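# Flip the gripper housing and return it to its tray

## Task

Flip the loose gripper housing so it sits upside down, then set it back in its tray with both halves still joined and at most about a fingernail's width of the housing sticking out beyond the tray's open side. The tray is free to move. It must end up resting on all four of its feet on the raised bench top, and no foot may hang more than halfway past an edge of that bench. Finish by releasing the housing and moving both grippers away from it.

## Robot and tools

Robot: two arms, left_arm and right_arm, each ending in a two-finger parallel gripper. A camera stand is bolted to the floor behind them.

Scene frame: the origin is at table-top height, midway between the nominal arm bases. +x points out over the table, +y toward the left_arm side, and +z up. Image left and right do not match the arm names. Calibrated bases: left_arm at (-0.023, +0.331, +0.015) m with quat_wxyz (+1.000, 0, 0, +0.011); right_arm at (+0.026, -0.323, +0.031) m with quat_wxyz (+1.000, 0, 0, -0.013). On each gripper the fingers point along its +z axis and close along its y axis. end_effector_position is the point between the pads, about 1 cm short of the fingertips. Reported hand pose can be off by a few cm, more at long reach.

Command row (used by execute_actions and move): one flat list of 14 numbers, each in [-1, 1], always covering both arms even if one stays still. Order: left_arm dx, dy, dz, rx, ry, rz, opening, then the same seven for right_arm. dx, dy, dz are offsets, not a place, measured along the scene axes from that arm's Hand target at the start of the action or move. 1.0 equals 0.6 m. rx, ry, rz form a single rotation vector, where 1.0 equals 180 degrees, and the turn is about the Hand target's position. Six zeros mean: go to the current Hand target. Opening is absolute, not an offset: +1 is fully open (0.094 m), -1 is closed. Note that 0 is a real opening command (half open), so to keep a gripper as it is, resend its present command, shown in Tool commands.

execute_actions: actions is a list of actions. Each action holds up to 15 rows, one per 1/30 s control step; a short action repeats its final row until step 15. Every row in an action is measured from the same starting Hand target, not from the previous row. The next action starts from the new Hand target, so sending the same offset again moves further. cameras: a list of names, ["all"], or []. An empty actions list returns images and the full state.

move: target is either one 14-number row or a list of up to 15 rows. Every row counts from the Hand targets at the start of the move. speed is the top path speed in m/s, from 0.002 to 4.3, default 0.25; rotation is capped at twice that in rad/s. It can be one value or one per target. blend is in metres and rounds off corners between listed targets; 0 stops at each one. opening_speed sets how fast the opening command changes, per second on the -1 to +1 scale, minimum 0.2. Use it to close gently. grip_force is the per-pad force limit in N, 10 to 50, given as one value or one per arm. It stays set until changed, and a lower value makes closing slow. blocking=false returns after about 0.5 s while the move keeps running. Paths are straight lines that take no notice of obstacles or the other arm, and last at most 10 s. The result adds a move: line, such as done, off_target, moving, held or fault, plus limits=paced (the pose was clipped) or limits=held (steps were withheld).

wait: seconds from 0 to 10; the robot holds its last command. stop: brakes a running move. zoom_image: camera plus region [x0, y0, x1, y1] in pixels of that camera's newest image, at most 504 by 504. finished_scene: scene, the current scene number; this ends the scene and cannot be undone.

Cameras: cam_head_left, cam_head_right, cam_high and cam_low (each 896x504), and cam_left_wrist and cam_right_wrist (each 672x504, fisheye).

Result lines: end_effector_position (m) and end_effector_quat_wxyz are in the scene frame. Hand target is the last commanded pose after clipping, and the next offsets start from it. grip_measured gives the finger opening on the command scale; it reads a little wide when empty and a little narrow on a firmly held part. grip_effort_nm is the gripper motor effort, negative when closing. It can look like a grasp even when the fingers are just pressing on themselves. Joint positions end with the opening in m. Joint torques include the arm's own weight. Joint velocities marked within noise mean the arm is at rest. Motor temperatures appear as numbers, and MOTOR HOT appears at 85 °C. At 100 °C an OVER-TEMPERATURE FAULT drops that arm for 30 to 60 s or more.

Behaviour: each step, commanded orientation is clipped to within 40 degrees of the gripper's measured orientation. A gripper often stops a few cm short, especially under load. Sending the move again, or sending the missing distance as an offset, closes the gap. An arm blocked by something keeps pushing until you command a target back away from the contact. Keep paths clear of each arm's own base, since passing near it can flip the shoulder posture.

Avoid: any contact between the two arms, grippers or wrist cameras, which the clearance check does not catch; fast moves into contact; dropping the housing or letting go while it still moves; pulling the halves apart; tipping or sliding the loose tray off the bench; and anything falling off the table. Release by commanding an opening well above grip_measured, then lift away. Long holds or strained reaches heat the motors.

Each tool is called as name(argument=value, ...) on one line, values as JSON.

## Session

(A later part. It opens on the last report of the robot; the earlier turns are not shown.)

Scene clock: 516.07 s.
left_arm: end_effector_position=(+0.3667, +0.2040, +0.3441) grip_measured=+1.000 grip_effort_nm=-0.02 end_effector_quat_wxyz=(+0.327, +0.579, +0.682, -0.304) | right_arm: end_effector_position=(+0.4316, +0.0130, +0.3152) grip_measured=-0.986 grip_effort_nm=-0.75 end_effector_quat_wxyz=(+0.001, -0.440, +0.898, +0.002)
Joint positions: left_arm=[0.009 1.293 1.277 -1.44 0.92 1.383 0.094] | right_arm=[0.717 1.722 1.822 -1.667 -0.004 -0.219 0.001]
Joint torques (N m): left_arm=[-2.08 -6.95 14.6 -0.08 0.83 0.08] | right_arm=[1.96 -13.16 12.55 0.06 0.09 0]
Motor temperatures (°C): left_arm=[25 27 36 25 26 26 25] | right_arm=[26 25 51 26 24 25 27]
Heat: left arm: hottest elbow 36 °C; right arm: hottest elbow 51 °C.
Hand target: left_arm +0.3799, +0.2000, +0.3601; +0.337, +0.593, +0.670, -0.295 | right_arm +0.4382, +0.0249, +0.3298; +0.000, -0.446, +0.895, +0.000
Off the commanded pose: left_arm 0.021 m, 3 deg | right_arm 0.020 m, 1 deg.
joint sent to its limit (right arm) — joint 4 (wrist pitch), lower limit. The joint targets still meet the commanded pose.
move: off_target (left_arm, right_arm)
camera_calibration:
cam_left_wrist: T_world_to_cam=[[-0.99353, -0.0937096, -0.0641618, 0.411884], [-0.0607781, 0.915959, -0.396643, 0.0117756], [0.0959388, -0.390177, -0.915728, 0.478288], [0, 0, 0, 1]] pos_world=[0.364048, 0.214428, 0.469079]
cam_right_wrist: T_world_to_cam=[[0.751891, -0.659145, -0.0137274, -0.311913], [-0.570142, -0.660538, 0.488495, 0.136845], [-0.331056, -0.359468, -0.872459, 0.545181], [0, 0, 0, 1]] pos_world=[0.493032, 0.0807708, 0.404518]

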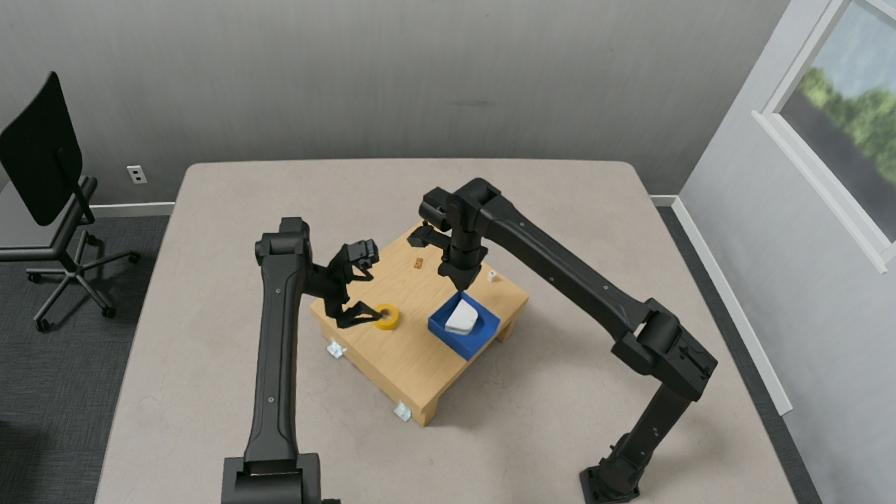

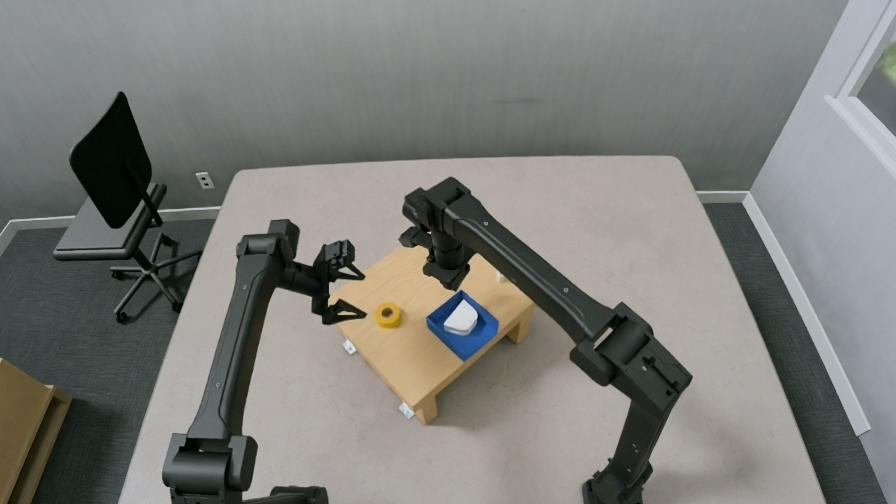

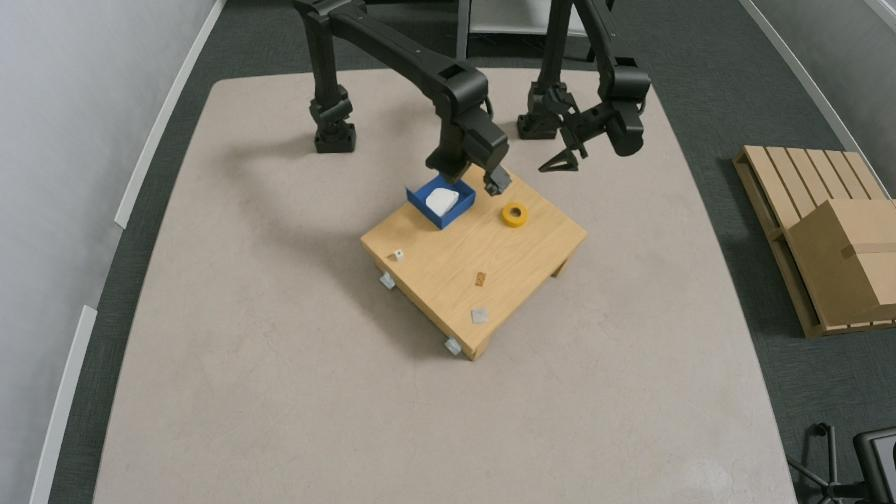

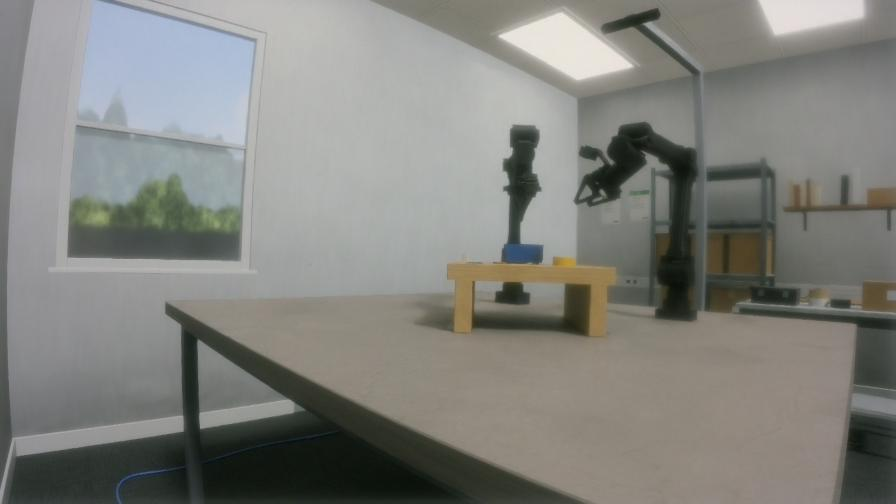

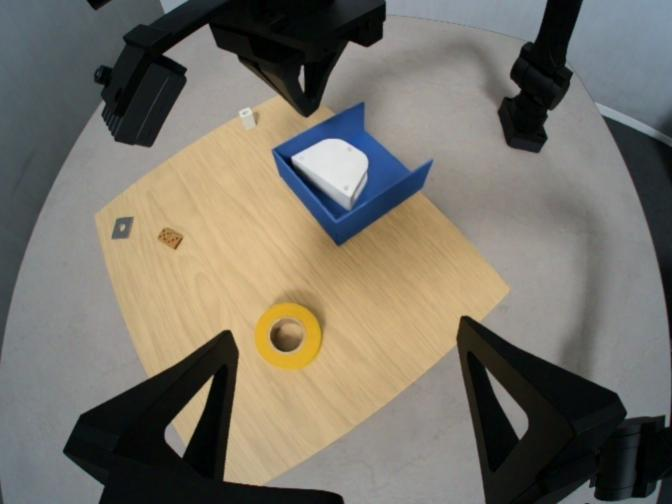

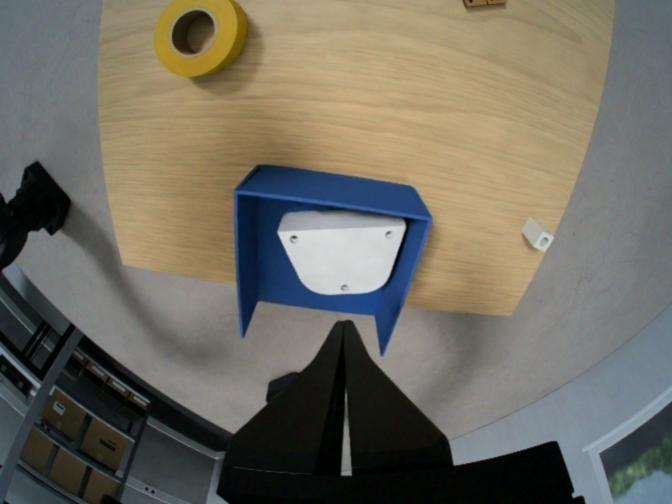

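zoom_image(camera="cam_left_wrist", region=[280, 125, 380, 225])

Scaled by 5.040 from the camera's 672x504 image, which has a finer 960x720 frame.

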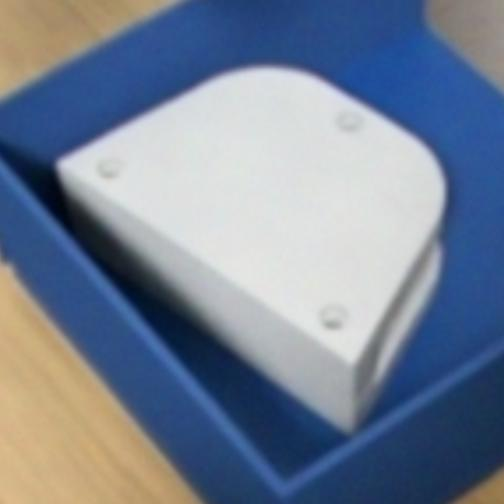

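move(target=[0.03, -0.12, -0.02, 0, 0, 0, 1, 0.02, -0.25, -0.02, 0, 0, -0.5, -1], cameras=["cam_left_wrist", "cam_low", "cam_right_wrist"])

zoom_image(camera="cam_left_wrist", region=[250, 80, 410, 240])

zoom_image(camera="cam_low", region=[460, 100, 620, 280])

Scene clock: 576.60 s.
left_arm: end_effector_position=(+0.3858, +0.1343, +0.3405) grip_measured=+1.000 grip_effort_nm=-0.02 end_effector_quat_wxyz=(+0.332, +0.591, +0.672, -0.298) | right_arm: end_effector_position=(+0.4503, -0.1210, +0.3089) grip_measured=-0.986 grip_effort_nm=-0.74 end_effector_quat_wxyz=(-0.011, +0.307, +0.951, -0.009)
Joint positions: left_arm=[-0.169 1.313 1.277 -1.201 0.88 1.138 0.094] | right_arm=[0.47 1.588 1.635 -1.648 -0.002 1.07 0.001]
Joint torques (N m): left_arm=[-2.2 -7.94 13.29 1.06 0.57 -0.2] | right_arm=[0.32 -13.92 7.83 0.69 0.11 0.12]
Motor temperatures (°C): left_arm=[25 27 45 25 27 26 25] | right_arm=[26 27 48 26 24 25 27]
Heat: left arm: hottest elbow 45 °C; right arm: hottest elbow 48 °C.
Hand target: left_arm +0.3978, +0.1279, +0.3481; +0.337, +0.593, +0.670, -0.295 | right_arm +0.4504, -0.1251, +0.3179; +0.000, +0.317, +0.948, +0.000
Off the commanded pose: left_arm 0.016 m, 1 deg | right_arm 0.010 m, 2 deg.
move: off_target (left_arm)
camera_calibration:
cam_left_wrist: T_world_to_cam=[[-0.993211, -0.0726494, -0.0908524, 0.430303], [-0.031071, 0.918308, -0.394646, 0.0629152], [0.112101, -0.389144, -0.914331, 0.43898], [0, 0, 0, 1]] pos_world=[0.380126, 0.144312, 0.465296]
cam_right_wrist: T_world_to_cam=[[-0.632507, -0.7744, 0.0155053, 0.1861], [-0.663535, 0.552066, 0.50492, 0.245763], [-0.39957, 0.309077, -0.863027, 0.606654], [0, 0, 0, 1]] pos_world=[0.523183, -0.179064, 0.396582]
Images, in order (width x height): cam_low 896x504, cam_left_wrist 672x504, cam_right_wrist 672x504.

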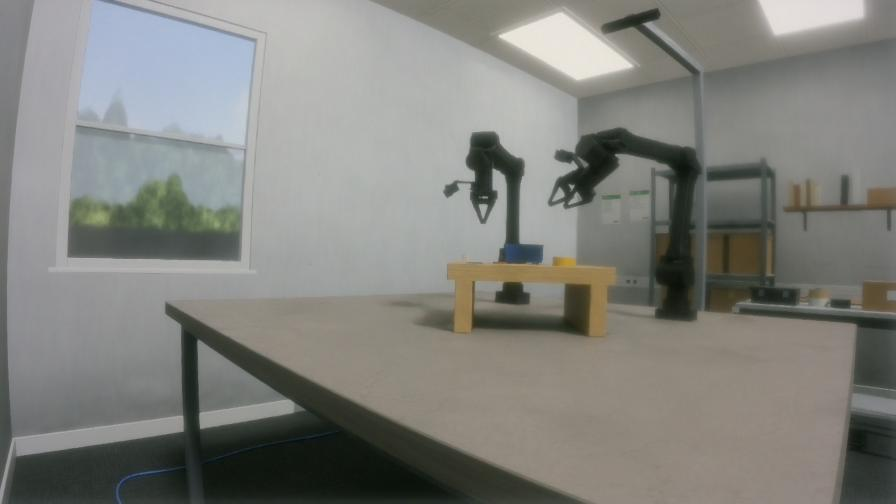

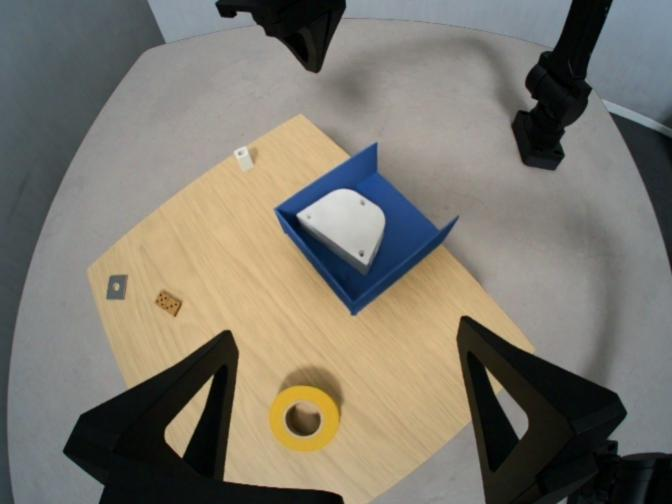

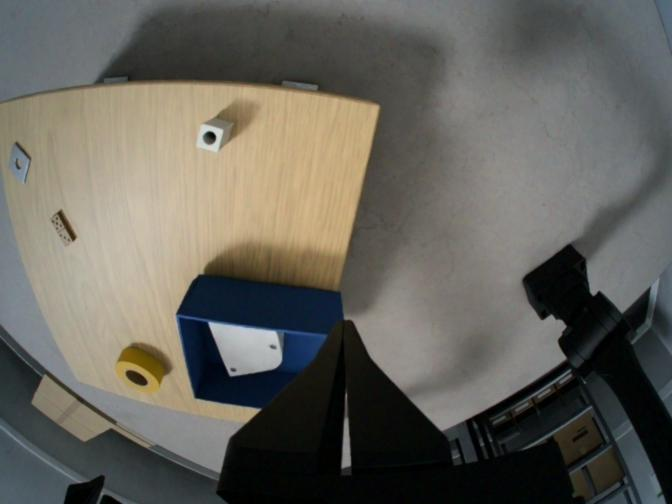

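Scaled by 3.150 from the camera's 672x504 image, which has a finer 960x720 frame.

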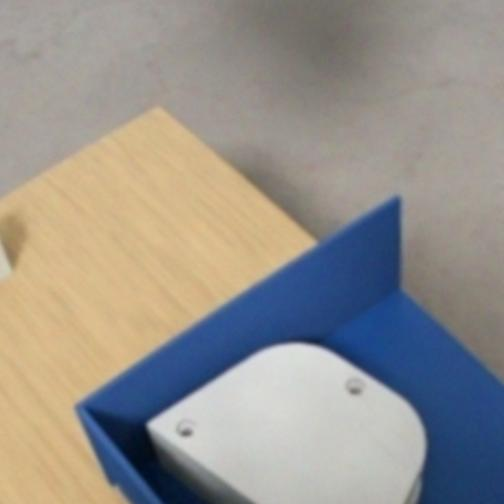

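Scaled by 2.800 from the camera's 896x504 image, which has a finer 1280x720 frame.

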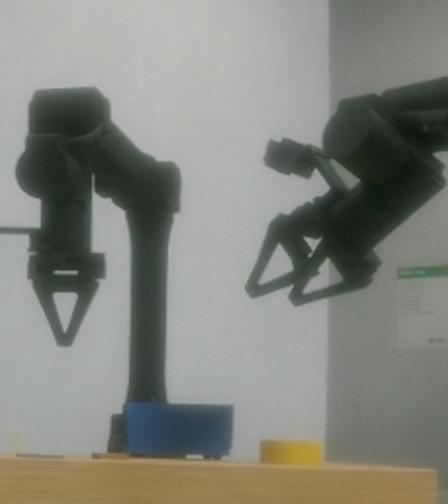

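zoom_image(camera="cam_left_wrist", region=[210, 0, 360, 110])

zoom_image(camera="cam_low", region=[440, 120, 540, 270])

zoom_image(camera="cam_left_wrist", region=[290, 180, 390, 290])

Scaled by 3.360 from the camera's 672x504 image, which has a finer 960x720 frame.

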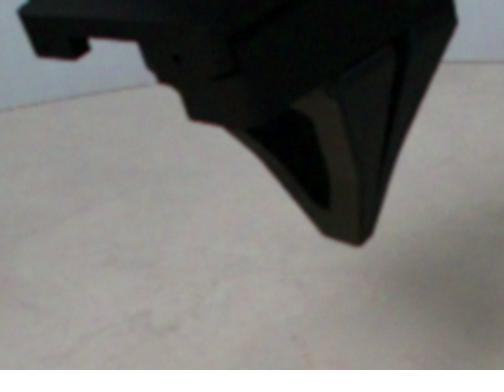

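Scaled by 3.360 from the camera's 896x504 image, which has a finer 1280x720 frame.

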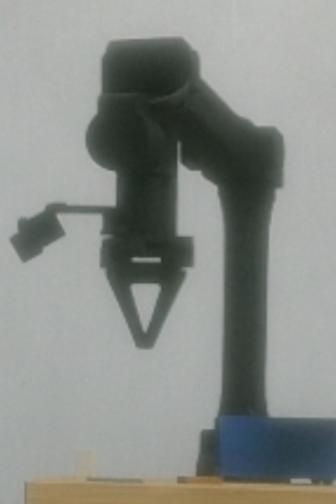

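Scaled by 4.582 from the camera's 672x504 image, which has a finer 960x720 frame.

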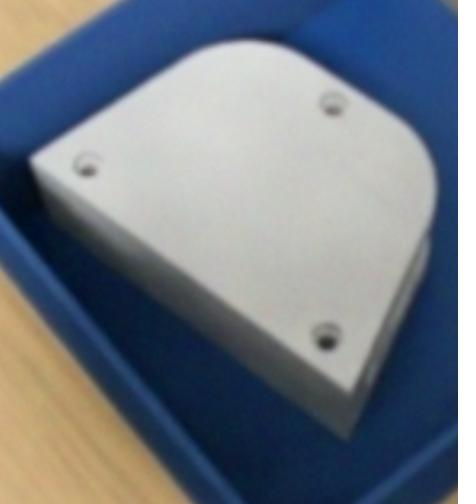

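move(target=[0, 0.1, 0.02, 0, 0, 0, 1, -0.101, 0.2067, 0.0035, 0, 0, -0.0633, 1], cameras=["cam_left_wrist", "cam_low", "cam_right_wrist", "cam_head_left"])

zoom_image(camera="cam_right_wrist", region=[150, 180, 520, 504])

zoom_image(camera="cam_left_wrist", region=[200, 0, 440, 240])

Scene clock: 652.67 s.
left_arm: end_effector_position=(+0.3821, +0.1858, +0.3444) grip_measured=+1.000 grip_effort_nm=-0.03 end_effector_quat_wxyz=(+0.324, +0.585, +0.677, -0.306) | right_arm: end_effector_position=(+0.3776, -0.0099, +0.3062) grip_measured=+0.998 grip_effort_nm=0.10 end_effector_quat_wxyz=(-0.009, +0.403, +0.915, -0.015)
Joint positions: left_arm=[-0.039 1.331 1.312 -1.398 0.914 1.333 0.094] | right_arm=[0.752 1.594 1.635 -1.648 -0.005 1.557 0.094]
Joint torques (N m): left_arm=[-0.5 -7.59 14.75 0.06 0.82 0.05] | right_arm=[0.97 -10.93 12.34 0.17 0.23 0.27]
Motor temperatures (°C): left_arm=[25 27 46 25 27 26 25] | right_arm=[26 27 40 26 24 25 28]
Heat: left arm: hottest elbow 46 °C; right arm: hottest elbow 40 °C.
Hand target: left_arm +0.3979, +0.1880, +0.3602; +0.337, +0.593, +0.670, -0.295 | right_arm +0.3898, -0.0011, +0.3200; +0.000, +0.410, +0.912, +0.000
Off the commanded pose: left_arm 0.022 m, 2 deg | right_arm 0.020 m, 2 deg.
move: off_target (left_arm, right_arm)
camera_calibration:
cam_left_wrist: T_world_to_cam=[[-0.994966, -0.0766561, -0.0645549, 0.423036], [-0.0450153, 0.917357, -0.395513, 0.0229184], [0.0895383, -0.390615, -0.916189, 0.472614], [0, 0, 0, 1]] pos_world=[0.379621, 0.196014, 0.469378]
cam_right_wrist: T_world_to_cam=[[-0.776663, -0.629398, 0.025568, 0.278984], [-0.537287, 0.683095, 0.494675, 0.0943588], [-0.328813, 0.370458, -0.868702, 0.516529], [0, 0, 0, 1]] pos_world=[0.437216, -0.0802167, 0.3949]
Images, in order (width x height): cam_head_left 896x504, cam_low 896x504, cam_left_wrist 672x504, cam_right_wrist 672x504.

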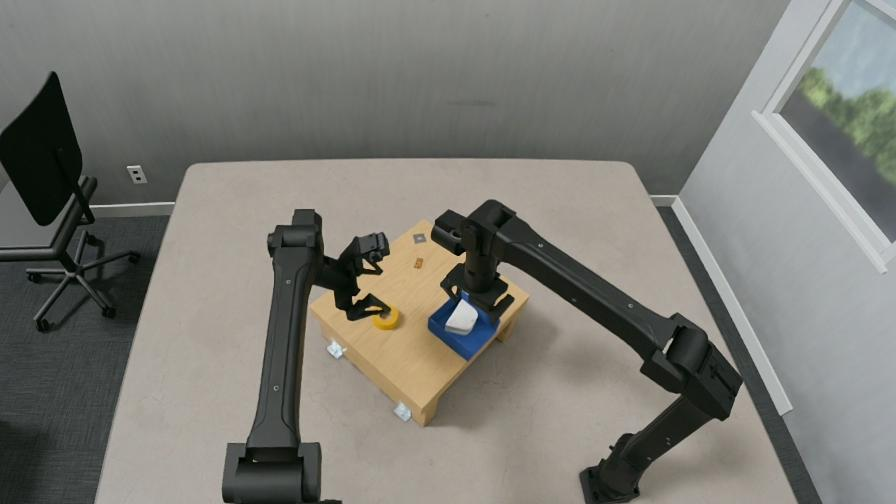

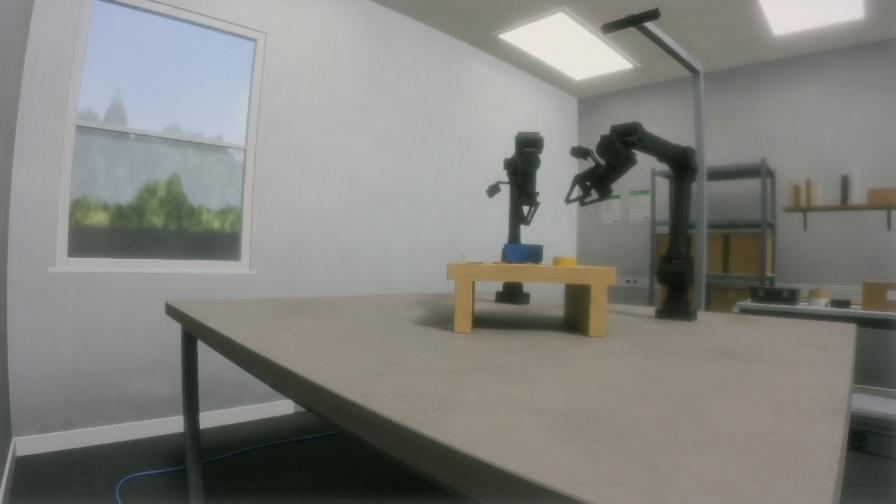

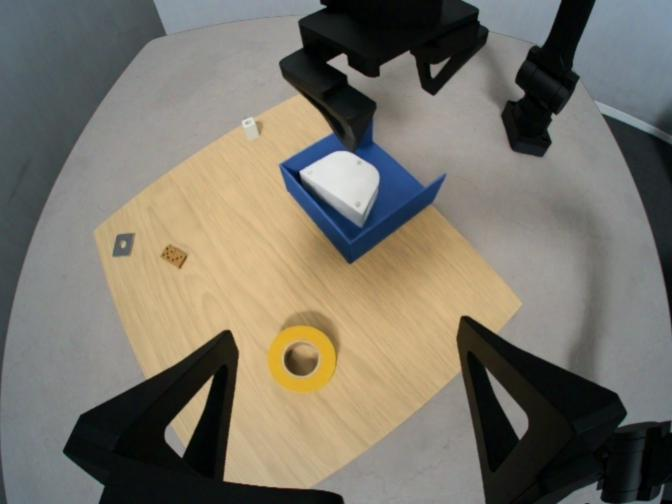

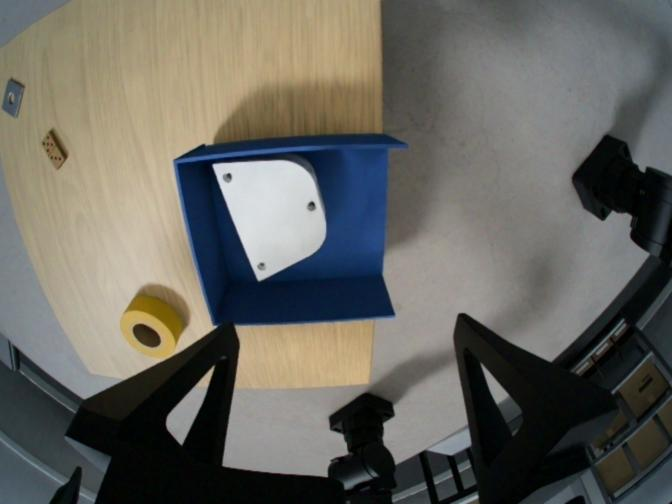

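Scaled by 1.362 from the camera's 672x504 image, which has a finer 960x720 frame.

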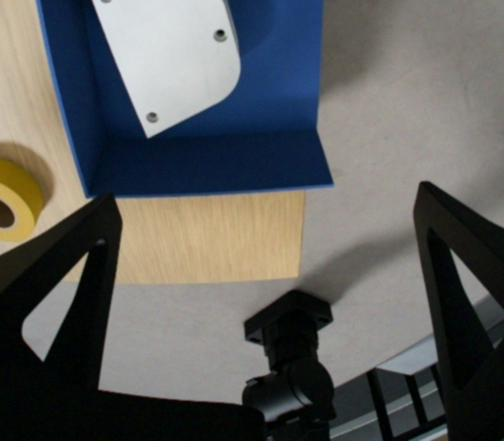

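Scaled by 2.100 from the camera's 672x504 image, which has a finer 960x720 frame.

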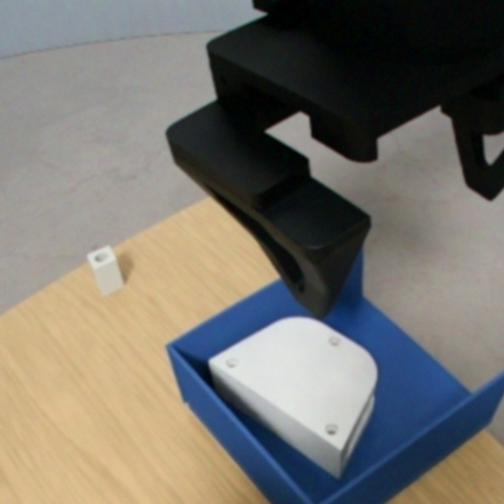

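move(target=[0, 0, 0, 0, 0, 0, 1, 0.012, 0.023, -0.0583, 0.0097, -0.0136, -0.011, 1], speed=0.1, cameras=["cam_left_wrist", "cam_right_wrist"])

zoom_image(camera="cam_right_wrist", region=[120, 180, 400, 420])

zoom_image(camera="cam_left_wrist", region=[250, 40, 450, 240])

Scene clock: 687.93 s.
left_arm: end_effector_position=(+0.3821, +0.1858, +0.3444) grip_measured=+1.000 grip_effort_nm=-0.03 end_effector_quat_wxyz=(+0.324, +0.585, +0.677, -0.306) | right_arm: end_effector_position=(+0.3972, +0.0063, +0.2915) grip_measured=+0.998 grip_effort_nm=0.10 end_effector_quat_wxyz=(+0.012, +0.425, +0.905, +0.025)
Joint positions: left_arm=[-0.039 1.331 1.312 -1.398 0.914 1.333 0.094] | right_arm=[0.753 1.6 1.604 -1.519 0.003 1.605 0.094]
Joint torques (N m): left_arm=[-1.03 -8.06 14.67 0.02 0.81 0.08] | right_arm=[2.02 -11.11 7.99 0.76 0.24 0.17]
Heat: left arm: hottest elbow 50 °C; right arm: hottest elbow 44 °C.
Hand target: left_arm +0.3979, +0.1880, +0.3602; +0.337, +0.593, +0.670, -0.295 | right_arm +0.3969, +0.0127, +0.2849; +0.013, +0.425, +0.905, +0.023
Off the commanded pose: left_arm 0.022 m, 2 deg | right_arm 0.009 m, 0 deg.
move: off_target (left_arm)
camera_calibration:
cam_left_wrist: T_world_to_cam=[[-0.994961, -0.0764618, -0.0648565, 0.423138], [-0.0447185, 0.917375, -0.395504, 0.0227983], [0.0897387, -0.390611, -0.916172, 0.472529], [0, 0, 0, 1]] pos_world=[0.379621, 0.196014, 0.469378]
cam_right_wrist: T_world_to_cam=[[-0.804096, -0.590811, -0.0661236, 0.34216], [-0.540986, 0.681057, 0.493453, 0.102932], [-0.246504, 0.432556, -0.867255, 0.470651], [0, 0, 0, 1]] pos_world=[0.446831, -0.0715332, 0.380008]
Images, in order (width x height): cam_left_wrist 672x504, cam_right_wrist 672x504.

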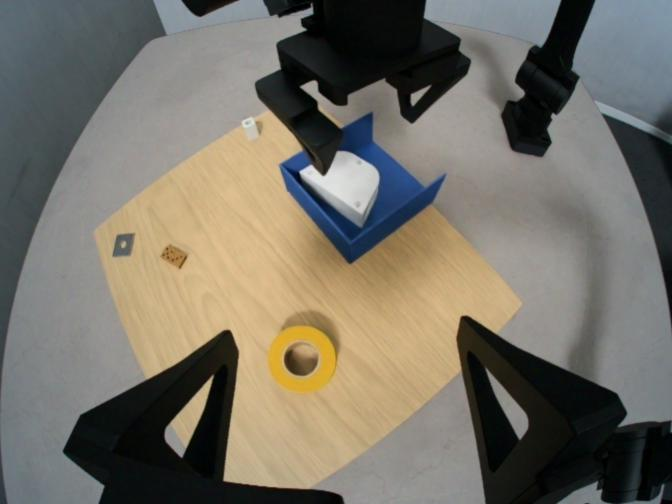

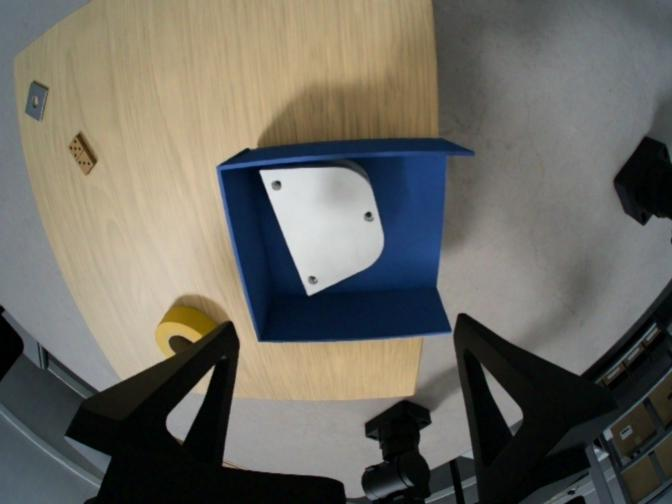

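Scaled by 1.800 from the camera's 672x504 image, which has a finer 960x720 frame.

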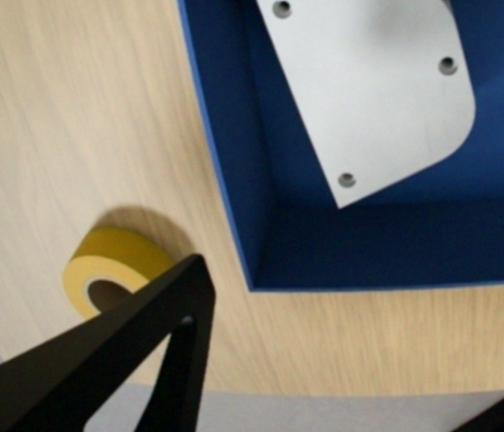

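Scaled by 2.520 from the camera's 672x504 image, which has a finer 960x720 frame.

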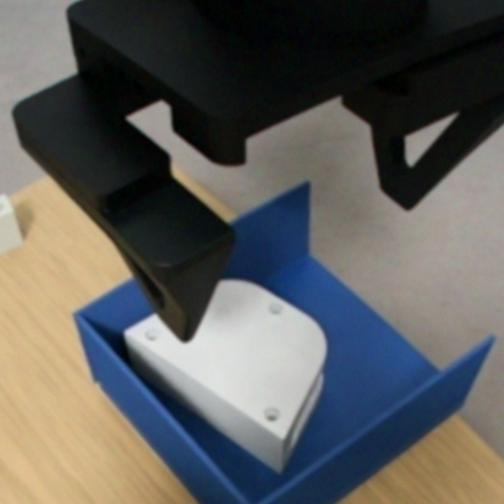

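move(target=[0, 0, 0, 0, 0, 0, 1, -0.02, -0.0078, -0.0382, 0, 0, 0, 1], speed=0.1, cameras=["cam_left_wrist", "cam_right_wrist"])

zoom_image(camera="cam_right_wrist", region=[120, 180, 400, 420])

zoom_image(camera="cam_left_wrist", region=[250, 40, 450, 240])

Scene clock: 702.30 s.
left_arm: end_effector_position=(+0.3821, +0.1858, +0.3444) grip_measured=+1.000 grip_effort_nm=-0.02 end_effector_quat_wxyz=(+0.324, +0.585, +0.677, -0.306) | right_arm: end_effector_position=(+0.3878, +0.0045, +0.2557) grip_measured=+0.998 grip_effort_nm=0.10 end_effector_quat_wxyz=(+0.007, +0.425, +0.905, +0.013)
Joint positions: left_arm=[-0.039 1.331 1.312 -1.398 0.914 1.333 0.094] | right_arm=[0.763 1.6 1.511 -1.453 0.003 1.615 0.094]
Joint torques (N m): left_arm=[-1.03 -8.47 14.61 0.06 0.84 0.09] | right_arm=[1.96 -13.33 7.79 0.83 0.24 0.16]
Heat: left arm: hottest elbow 50 °C; right arm: hottest elbow 42 °C.
Hand target: left_arm +0.3979, +0.1880, +0.3602; +0.337, +0.593, +0.670, -0.295 | right_arm +0.3850, +0.0080, +0.2621; +0.013, +0.425, +0.905, +0.023
Off the commanded pose: left_arm 0.022 m, 2 deg | right_arm 0.008 m, 1 deg.
move: off_target (left_arm)
camera_calibration:
cam_left_wrist: T_world_to_cam=[[-0.994961, -0.0764618, -0.0648565, 0.423138], [-0.0447185, 0.917375, -0.395504, 0.0227983], [0.0897387, -0.390611, -0.916172, 0.472529], [0, 0, 0, 1]] pos_world=[0.379621, 0.196014, 0.469378]
cam_right_wrist: T_world_to_cam=[[-0.804965, -0.592022, -0.039248, 0.324588], [-0.531298, 0.689793, 0.491841, 0.113317], [-0.264108, 0.416768, -0.8698, 0.445573], [0, 0, 0, 1]] pos_world=[0.439166, -0.0717024, 0.344565]
Images, in order (width x height): cam_left_wrist 672x504, cam_right_wrist 672x504.

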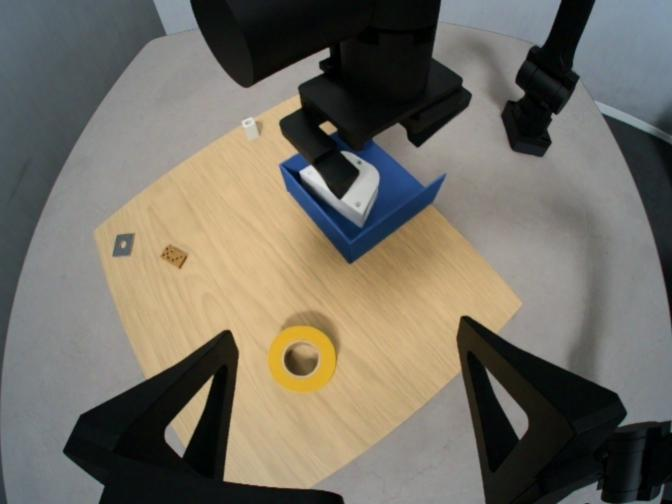

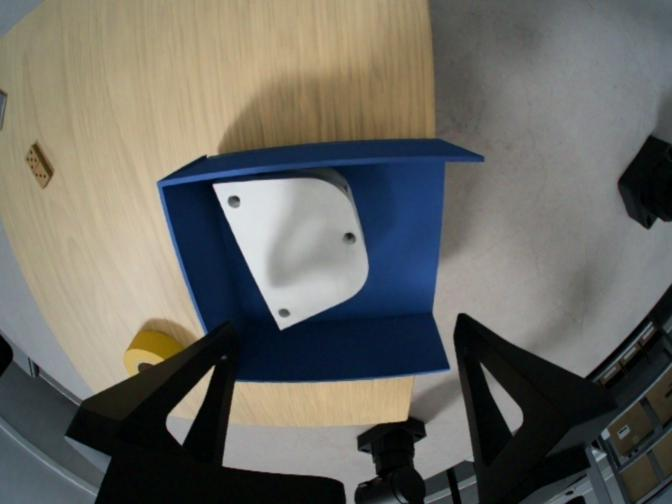

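Scaled by 1.800 from the camera's 672x504 image, which has a finer 960x720 frame.

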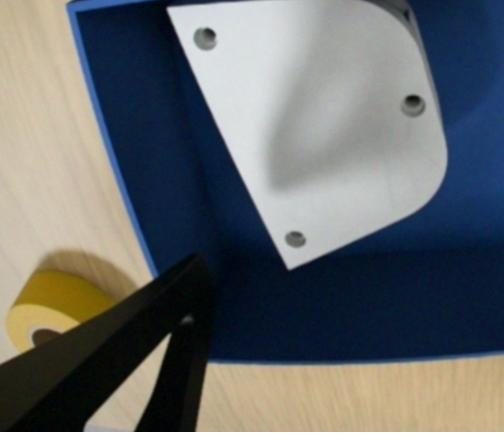

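Scaled by 2.520 from the camera's 672x504 image, which has a finer 960x720 frame.

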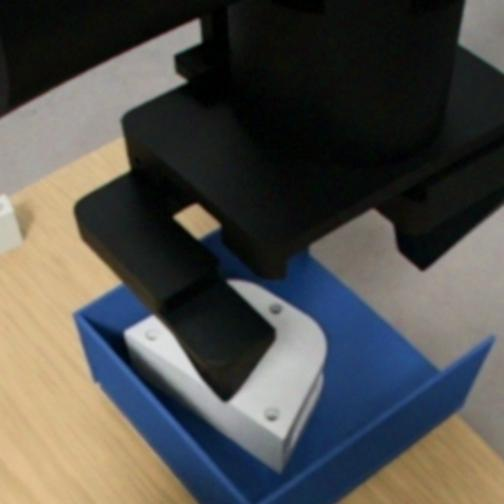

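zoom_image(camera="cam_right_wrist", region=[150, 250, 310, 400])

zoom_image(camera="cam_left_wrist", region=[270, 110, 390, 230])

Scaled by 3.150 from the camera's 672x504 image, which has a finer 960x720 frame.

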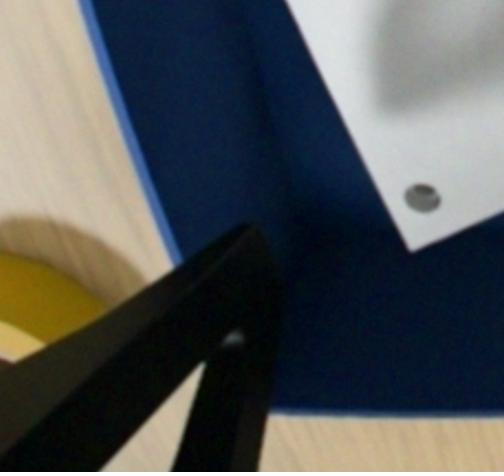

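Scaled by 4.200 from the camera's 672x504 image, which has a finer 960x720 frame.

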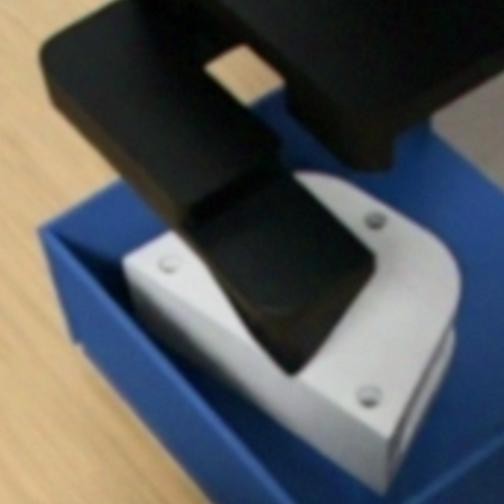

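move(target=[[0, 0, 0, 0, 0, 0, 1, -0.0077, -0.0065, 0, 0, 0, 0, 1], [0, 0, 0, 0, 0, 0, 1, -0.0077, -0.0065, -0.0262, 0, 0, 0, 1]], speed=0.06, cameras=["cam_left_wrist", "cam_right_wrist"])

zoom_image(camera="cam_right_wrist", region=[150, 250, 310, 400])

zoom_image(camera="cam_left_wrist", region=[270, 110, 390, 230])

Scene clock: 754.20 s.
left_arm: end_effector_position=(+0.3821, +0.1858, +0.3444) grip_measured=+1.000 grip_effort_nm=-0.02 end_effector_quat_wxyz=(+0.324, +0.585, +0.677, -0.306) | right_arm: end_effector_position=(+0.3832, +0.0004, +0.2396) grip_measured=+0.998 grip_effort_nm=0.10 end_effector_quat_wxyz=(+0.007, +0.425, +0.905, +0.012)
Joint positions: left_arm=[-0.039 1.331 1.312 -1.398 0.914 1.333 0.094] | right_arm=[0.763 1.59 1.456 -1.409 0.003 1.616 0.094]
Joint torques (N m): left_arm=[-0.67 -7.94 14.71 0.09 0.82 0.09] | right_arm=[1.9 -13.39 7.73 0.7 0.24 0.15]
Motor temperatures (°C): left_arm=[25 27 52 25 28 26 25] | right_arm=[26 29 39 25 24 25 27]
Heat: left arm: hottest elbow 52 °C; right arm: hottest elbow 39 °C.
Hand target: left_arm +0.3979, +0.1880, +0.3602; +0.337, +0.593, +0.670, -0.295 | right_arm +0.3803, +0.0040, +0.2463; +0.013, +0.425, +0.905, +0.023
Off the commanded pose: left_arm 0.022 m, 2 deg | right_arm 0.008 m, 1 deg.
move: off_target (left_arm)
camera_calibration:
cam_left_wrist: T_world_to_cam=[[-0.994961, -0.0764618, -0.0648565, 0.423138], [-0.0447185, 0.917375, -0.395504, 0.0227983], [0.0897387, -0.390611, -0.916172, 0.472529], [0, 0, 0, 1]] pos_world=[0.379621, 0.196014, 0.469378]
cam_right_wrist: T_world_to_cam=[[-0.805415, -0.591489, -0.0380519, 0.317751], [-0.530364, 0.690545, 0.491794, 0.121337], [-0.264614, 0.41628, -0.86988, 0.4323], [0, 0, 0, 1]] pos_world=[0.434667, -0.0757998, 0.328468]
Images, in order (width x height): cam_left_wrist 672x504, cam_right_wrist 672x504.

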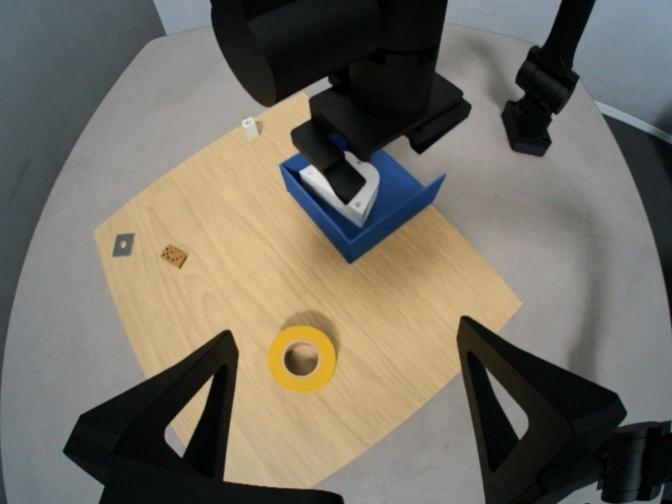

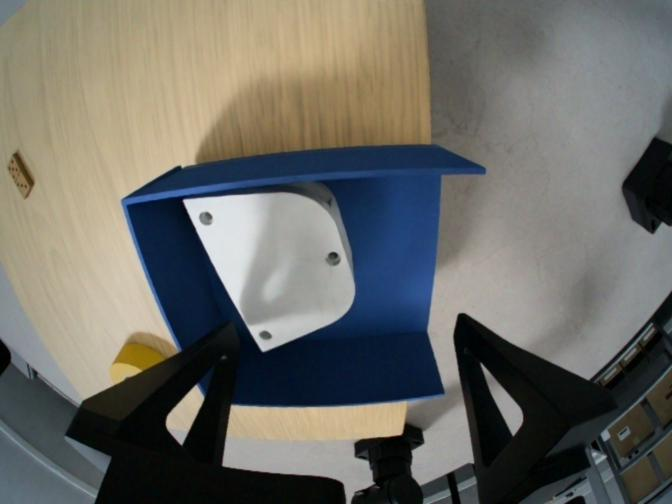

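Scaled by 3.150 from the camera's 672x504 image, which has a finer 960x720 frame.

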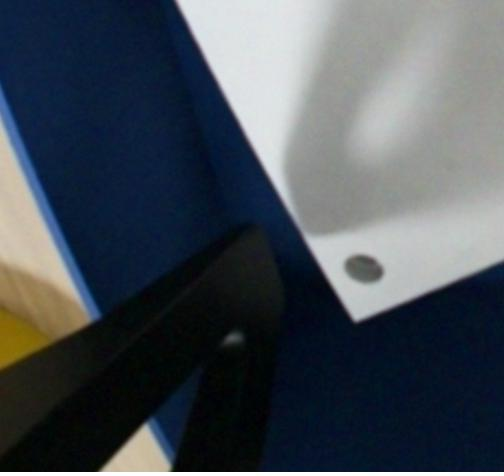

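Scaled by 4.200 from the camera's 672x504 image, which has a finer 960x720 frame.

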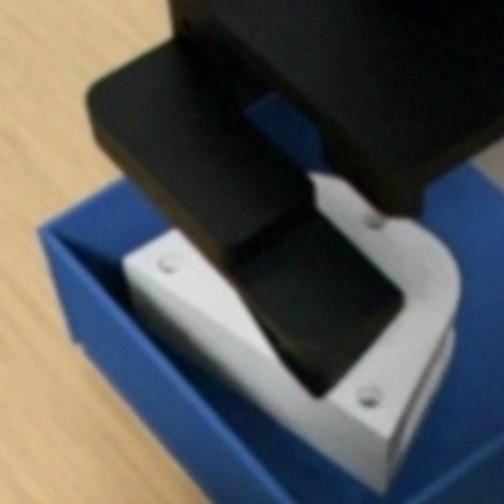

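move(target=[0, 0, 0, 0, 0, 0, 1, -0.0007, -0.0006, -0.0243, 0, 0, 0, 1], speed=0.04, cameras=["cam_left_wrist", "cam_right_wrist"])

zoom_image(camera="cam_right_wrist", region=[120, 220, 310, 400])

zoom_image(camera="cam_left_wrist", region=[270, 110, 390, 230])

Scene clock: 772.93 s.
left_arm: end_effector_position=(+0.3821, +0.1858, +0.3444) grip_measured=+1.000 grip_effort_nm=-0.02 end_effector_quat_wxyz=(+0.324, +0.585, +0.677, -0.306) | right_arm: end_effector_position=(+0.3842, +0.0018, +0.2301) grip_measured=+0.998 grip_effort_nm=0.10 end_effector_quat_wxyz=(+0.009, +0.424, +0.905, +0.019)
Joint positions: left_arm=[-0.039 1.331 1.312 -1.398 0.914 1.333 0.094] | right_arm=[0.764 1.589 1.429 -1.37 0.003 1.616 0.094]
Joint torques (N m): left_arm=[-0.67 -7.65 14.71 -0.05 0.82 0.09] | right_arm=[2.2 -13.16 7.25 0.69 0.25 0.16]
Heat: left arm: hottest elbow 53 °C; right arm: hottest elbow 39 °C.
Hand target: left_arm +0.3979, +0.1880, +0.3602; +0.337, +0.593, +0.670, -0.295 | right_arm +0.3799, +0.0036, +0.2318; +0.013, +0.425, +0.905, +0.023
Off the commanded pose: left_arm 0.022 m, 2 deg | right_arm 0.005 m, 1 deg.
move: off_target (left_arm)
camera_calibration:
cam_left_wrist: T_world_to_cam=[[-0.994961, -0.0764618, -0.0648565, 0.423138], [-0.0447185, 0.917375, -0.395504, 0.0227983], [0.0897387, -0.390611, -0.916172, 0.472529], [0, 0, 0, 1]] pos_world=[0.379621, 0.196014, 0.469378]
cam_right_wrist: T_world_to_cam=[[-0.804548, -0.591626, -0.0517784, 0.321785], [-0.535873, 0.685606, 0.492731, 0.127439], [-0.256013, 0.424173, -0.86864, 0.420163], [0, 0, 0, 1]] pos_world=[0.43475, -0.0752173, 0.318838]
Images, in order (width x height): cam_left_wrist 672x504, cam_right_wrist 672x504.

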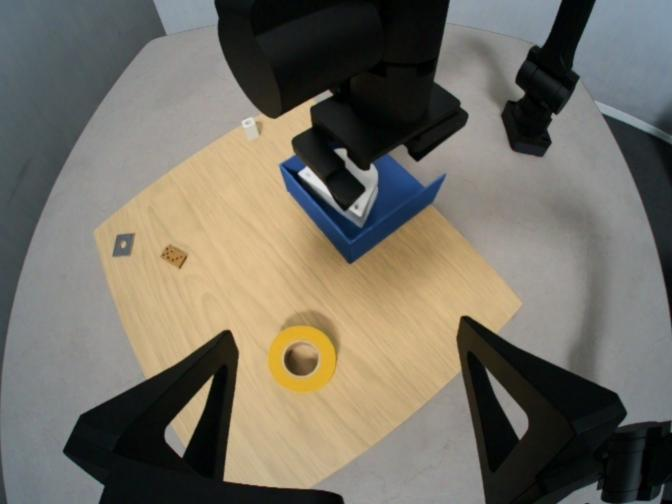

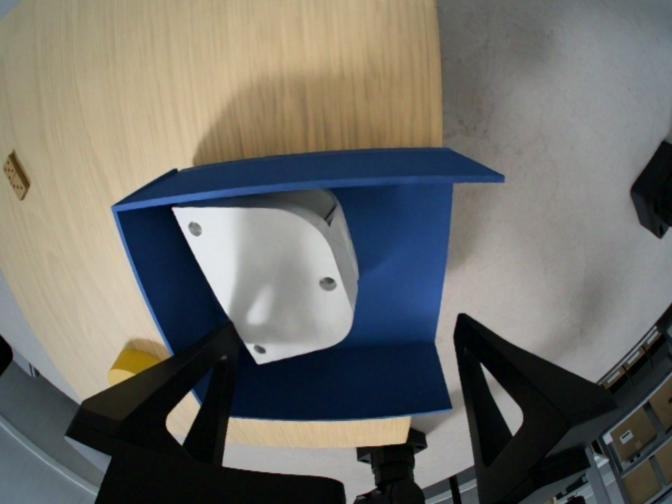

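Scaled by 2.653 from the camera's 672x504 image, which has a finer 960x720 frame.

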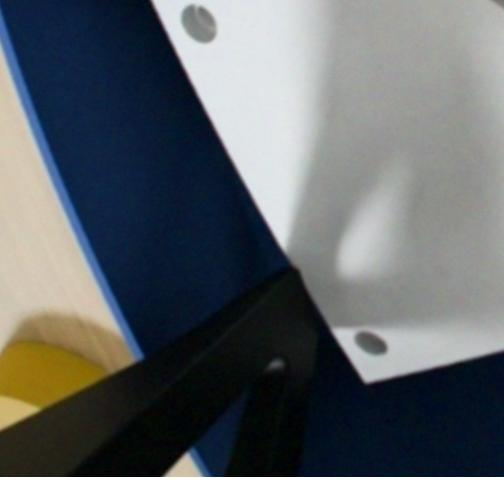

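Scaled by 4.200 from the camera's 672x504 image, which has a finer 960x720 frame.

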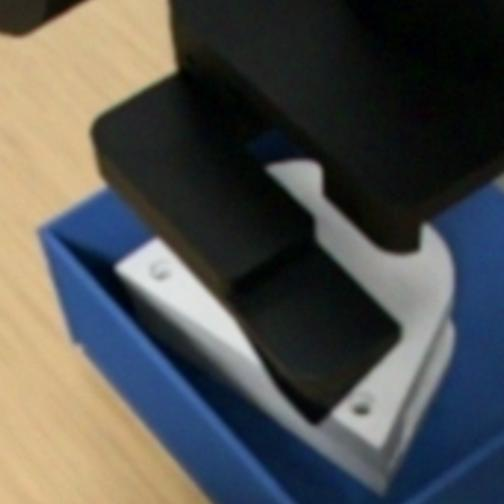

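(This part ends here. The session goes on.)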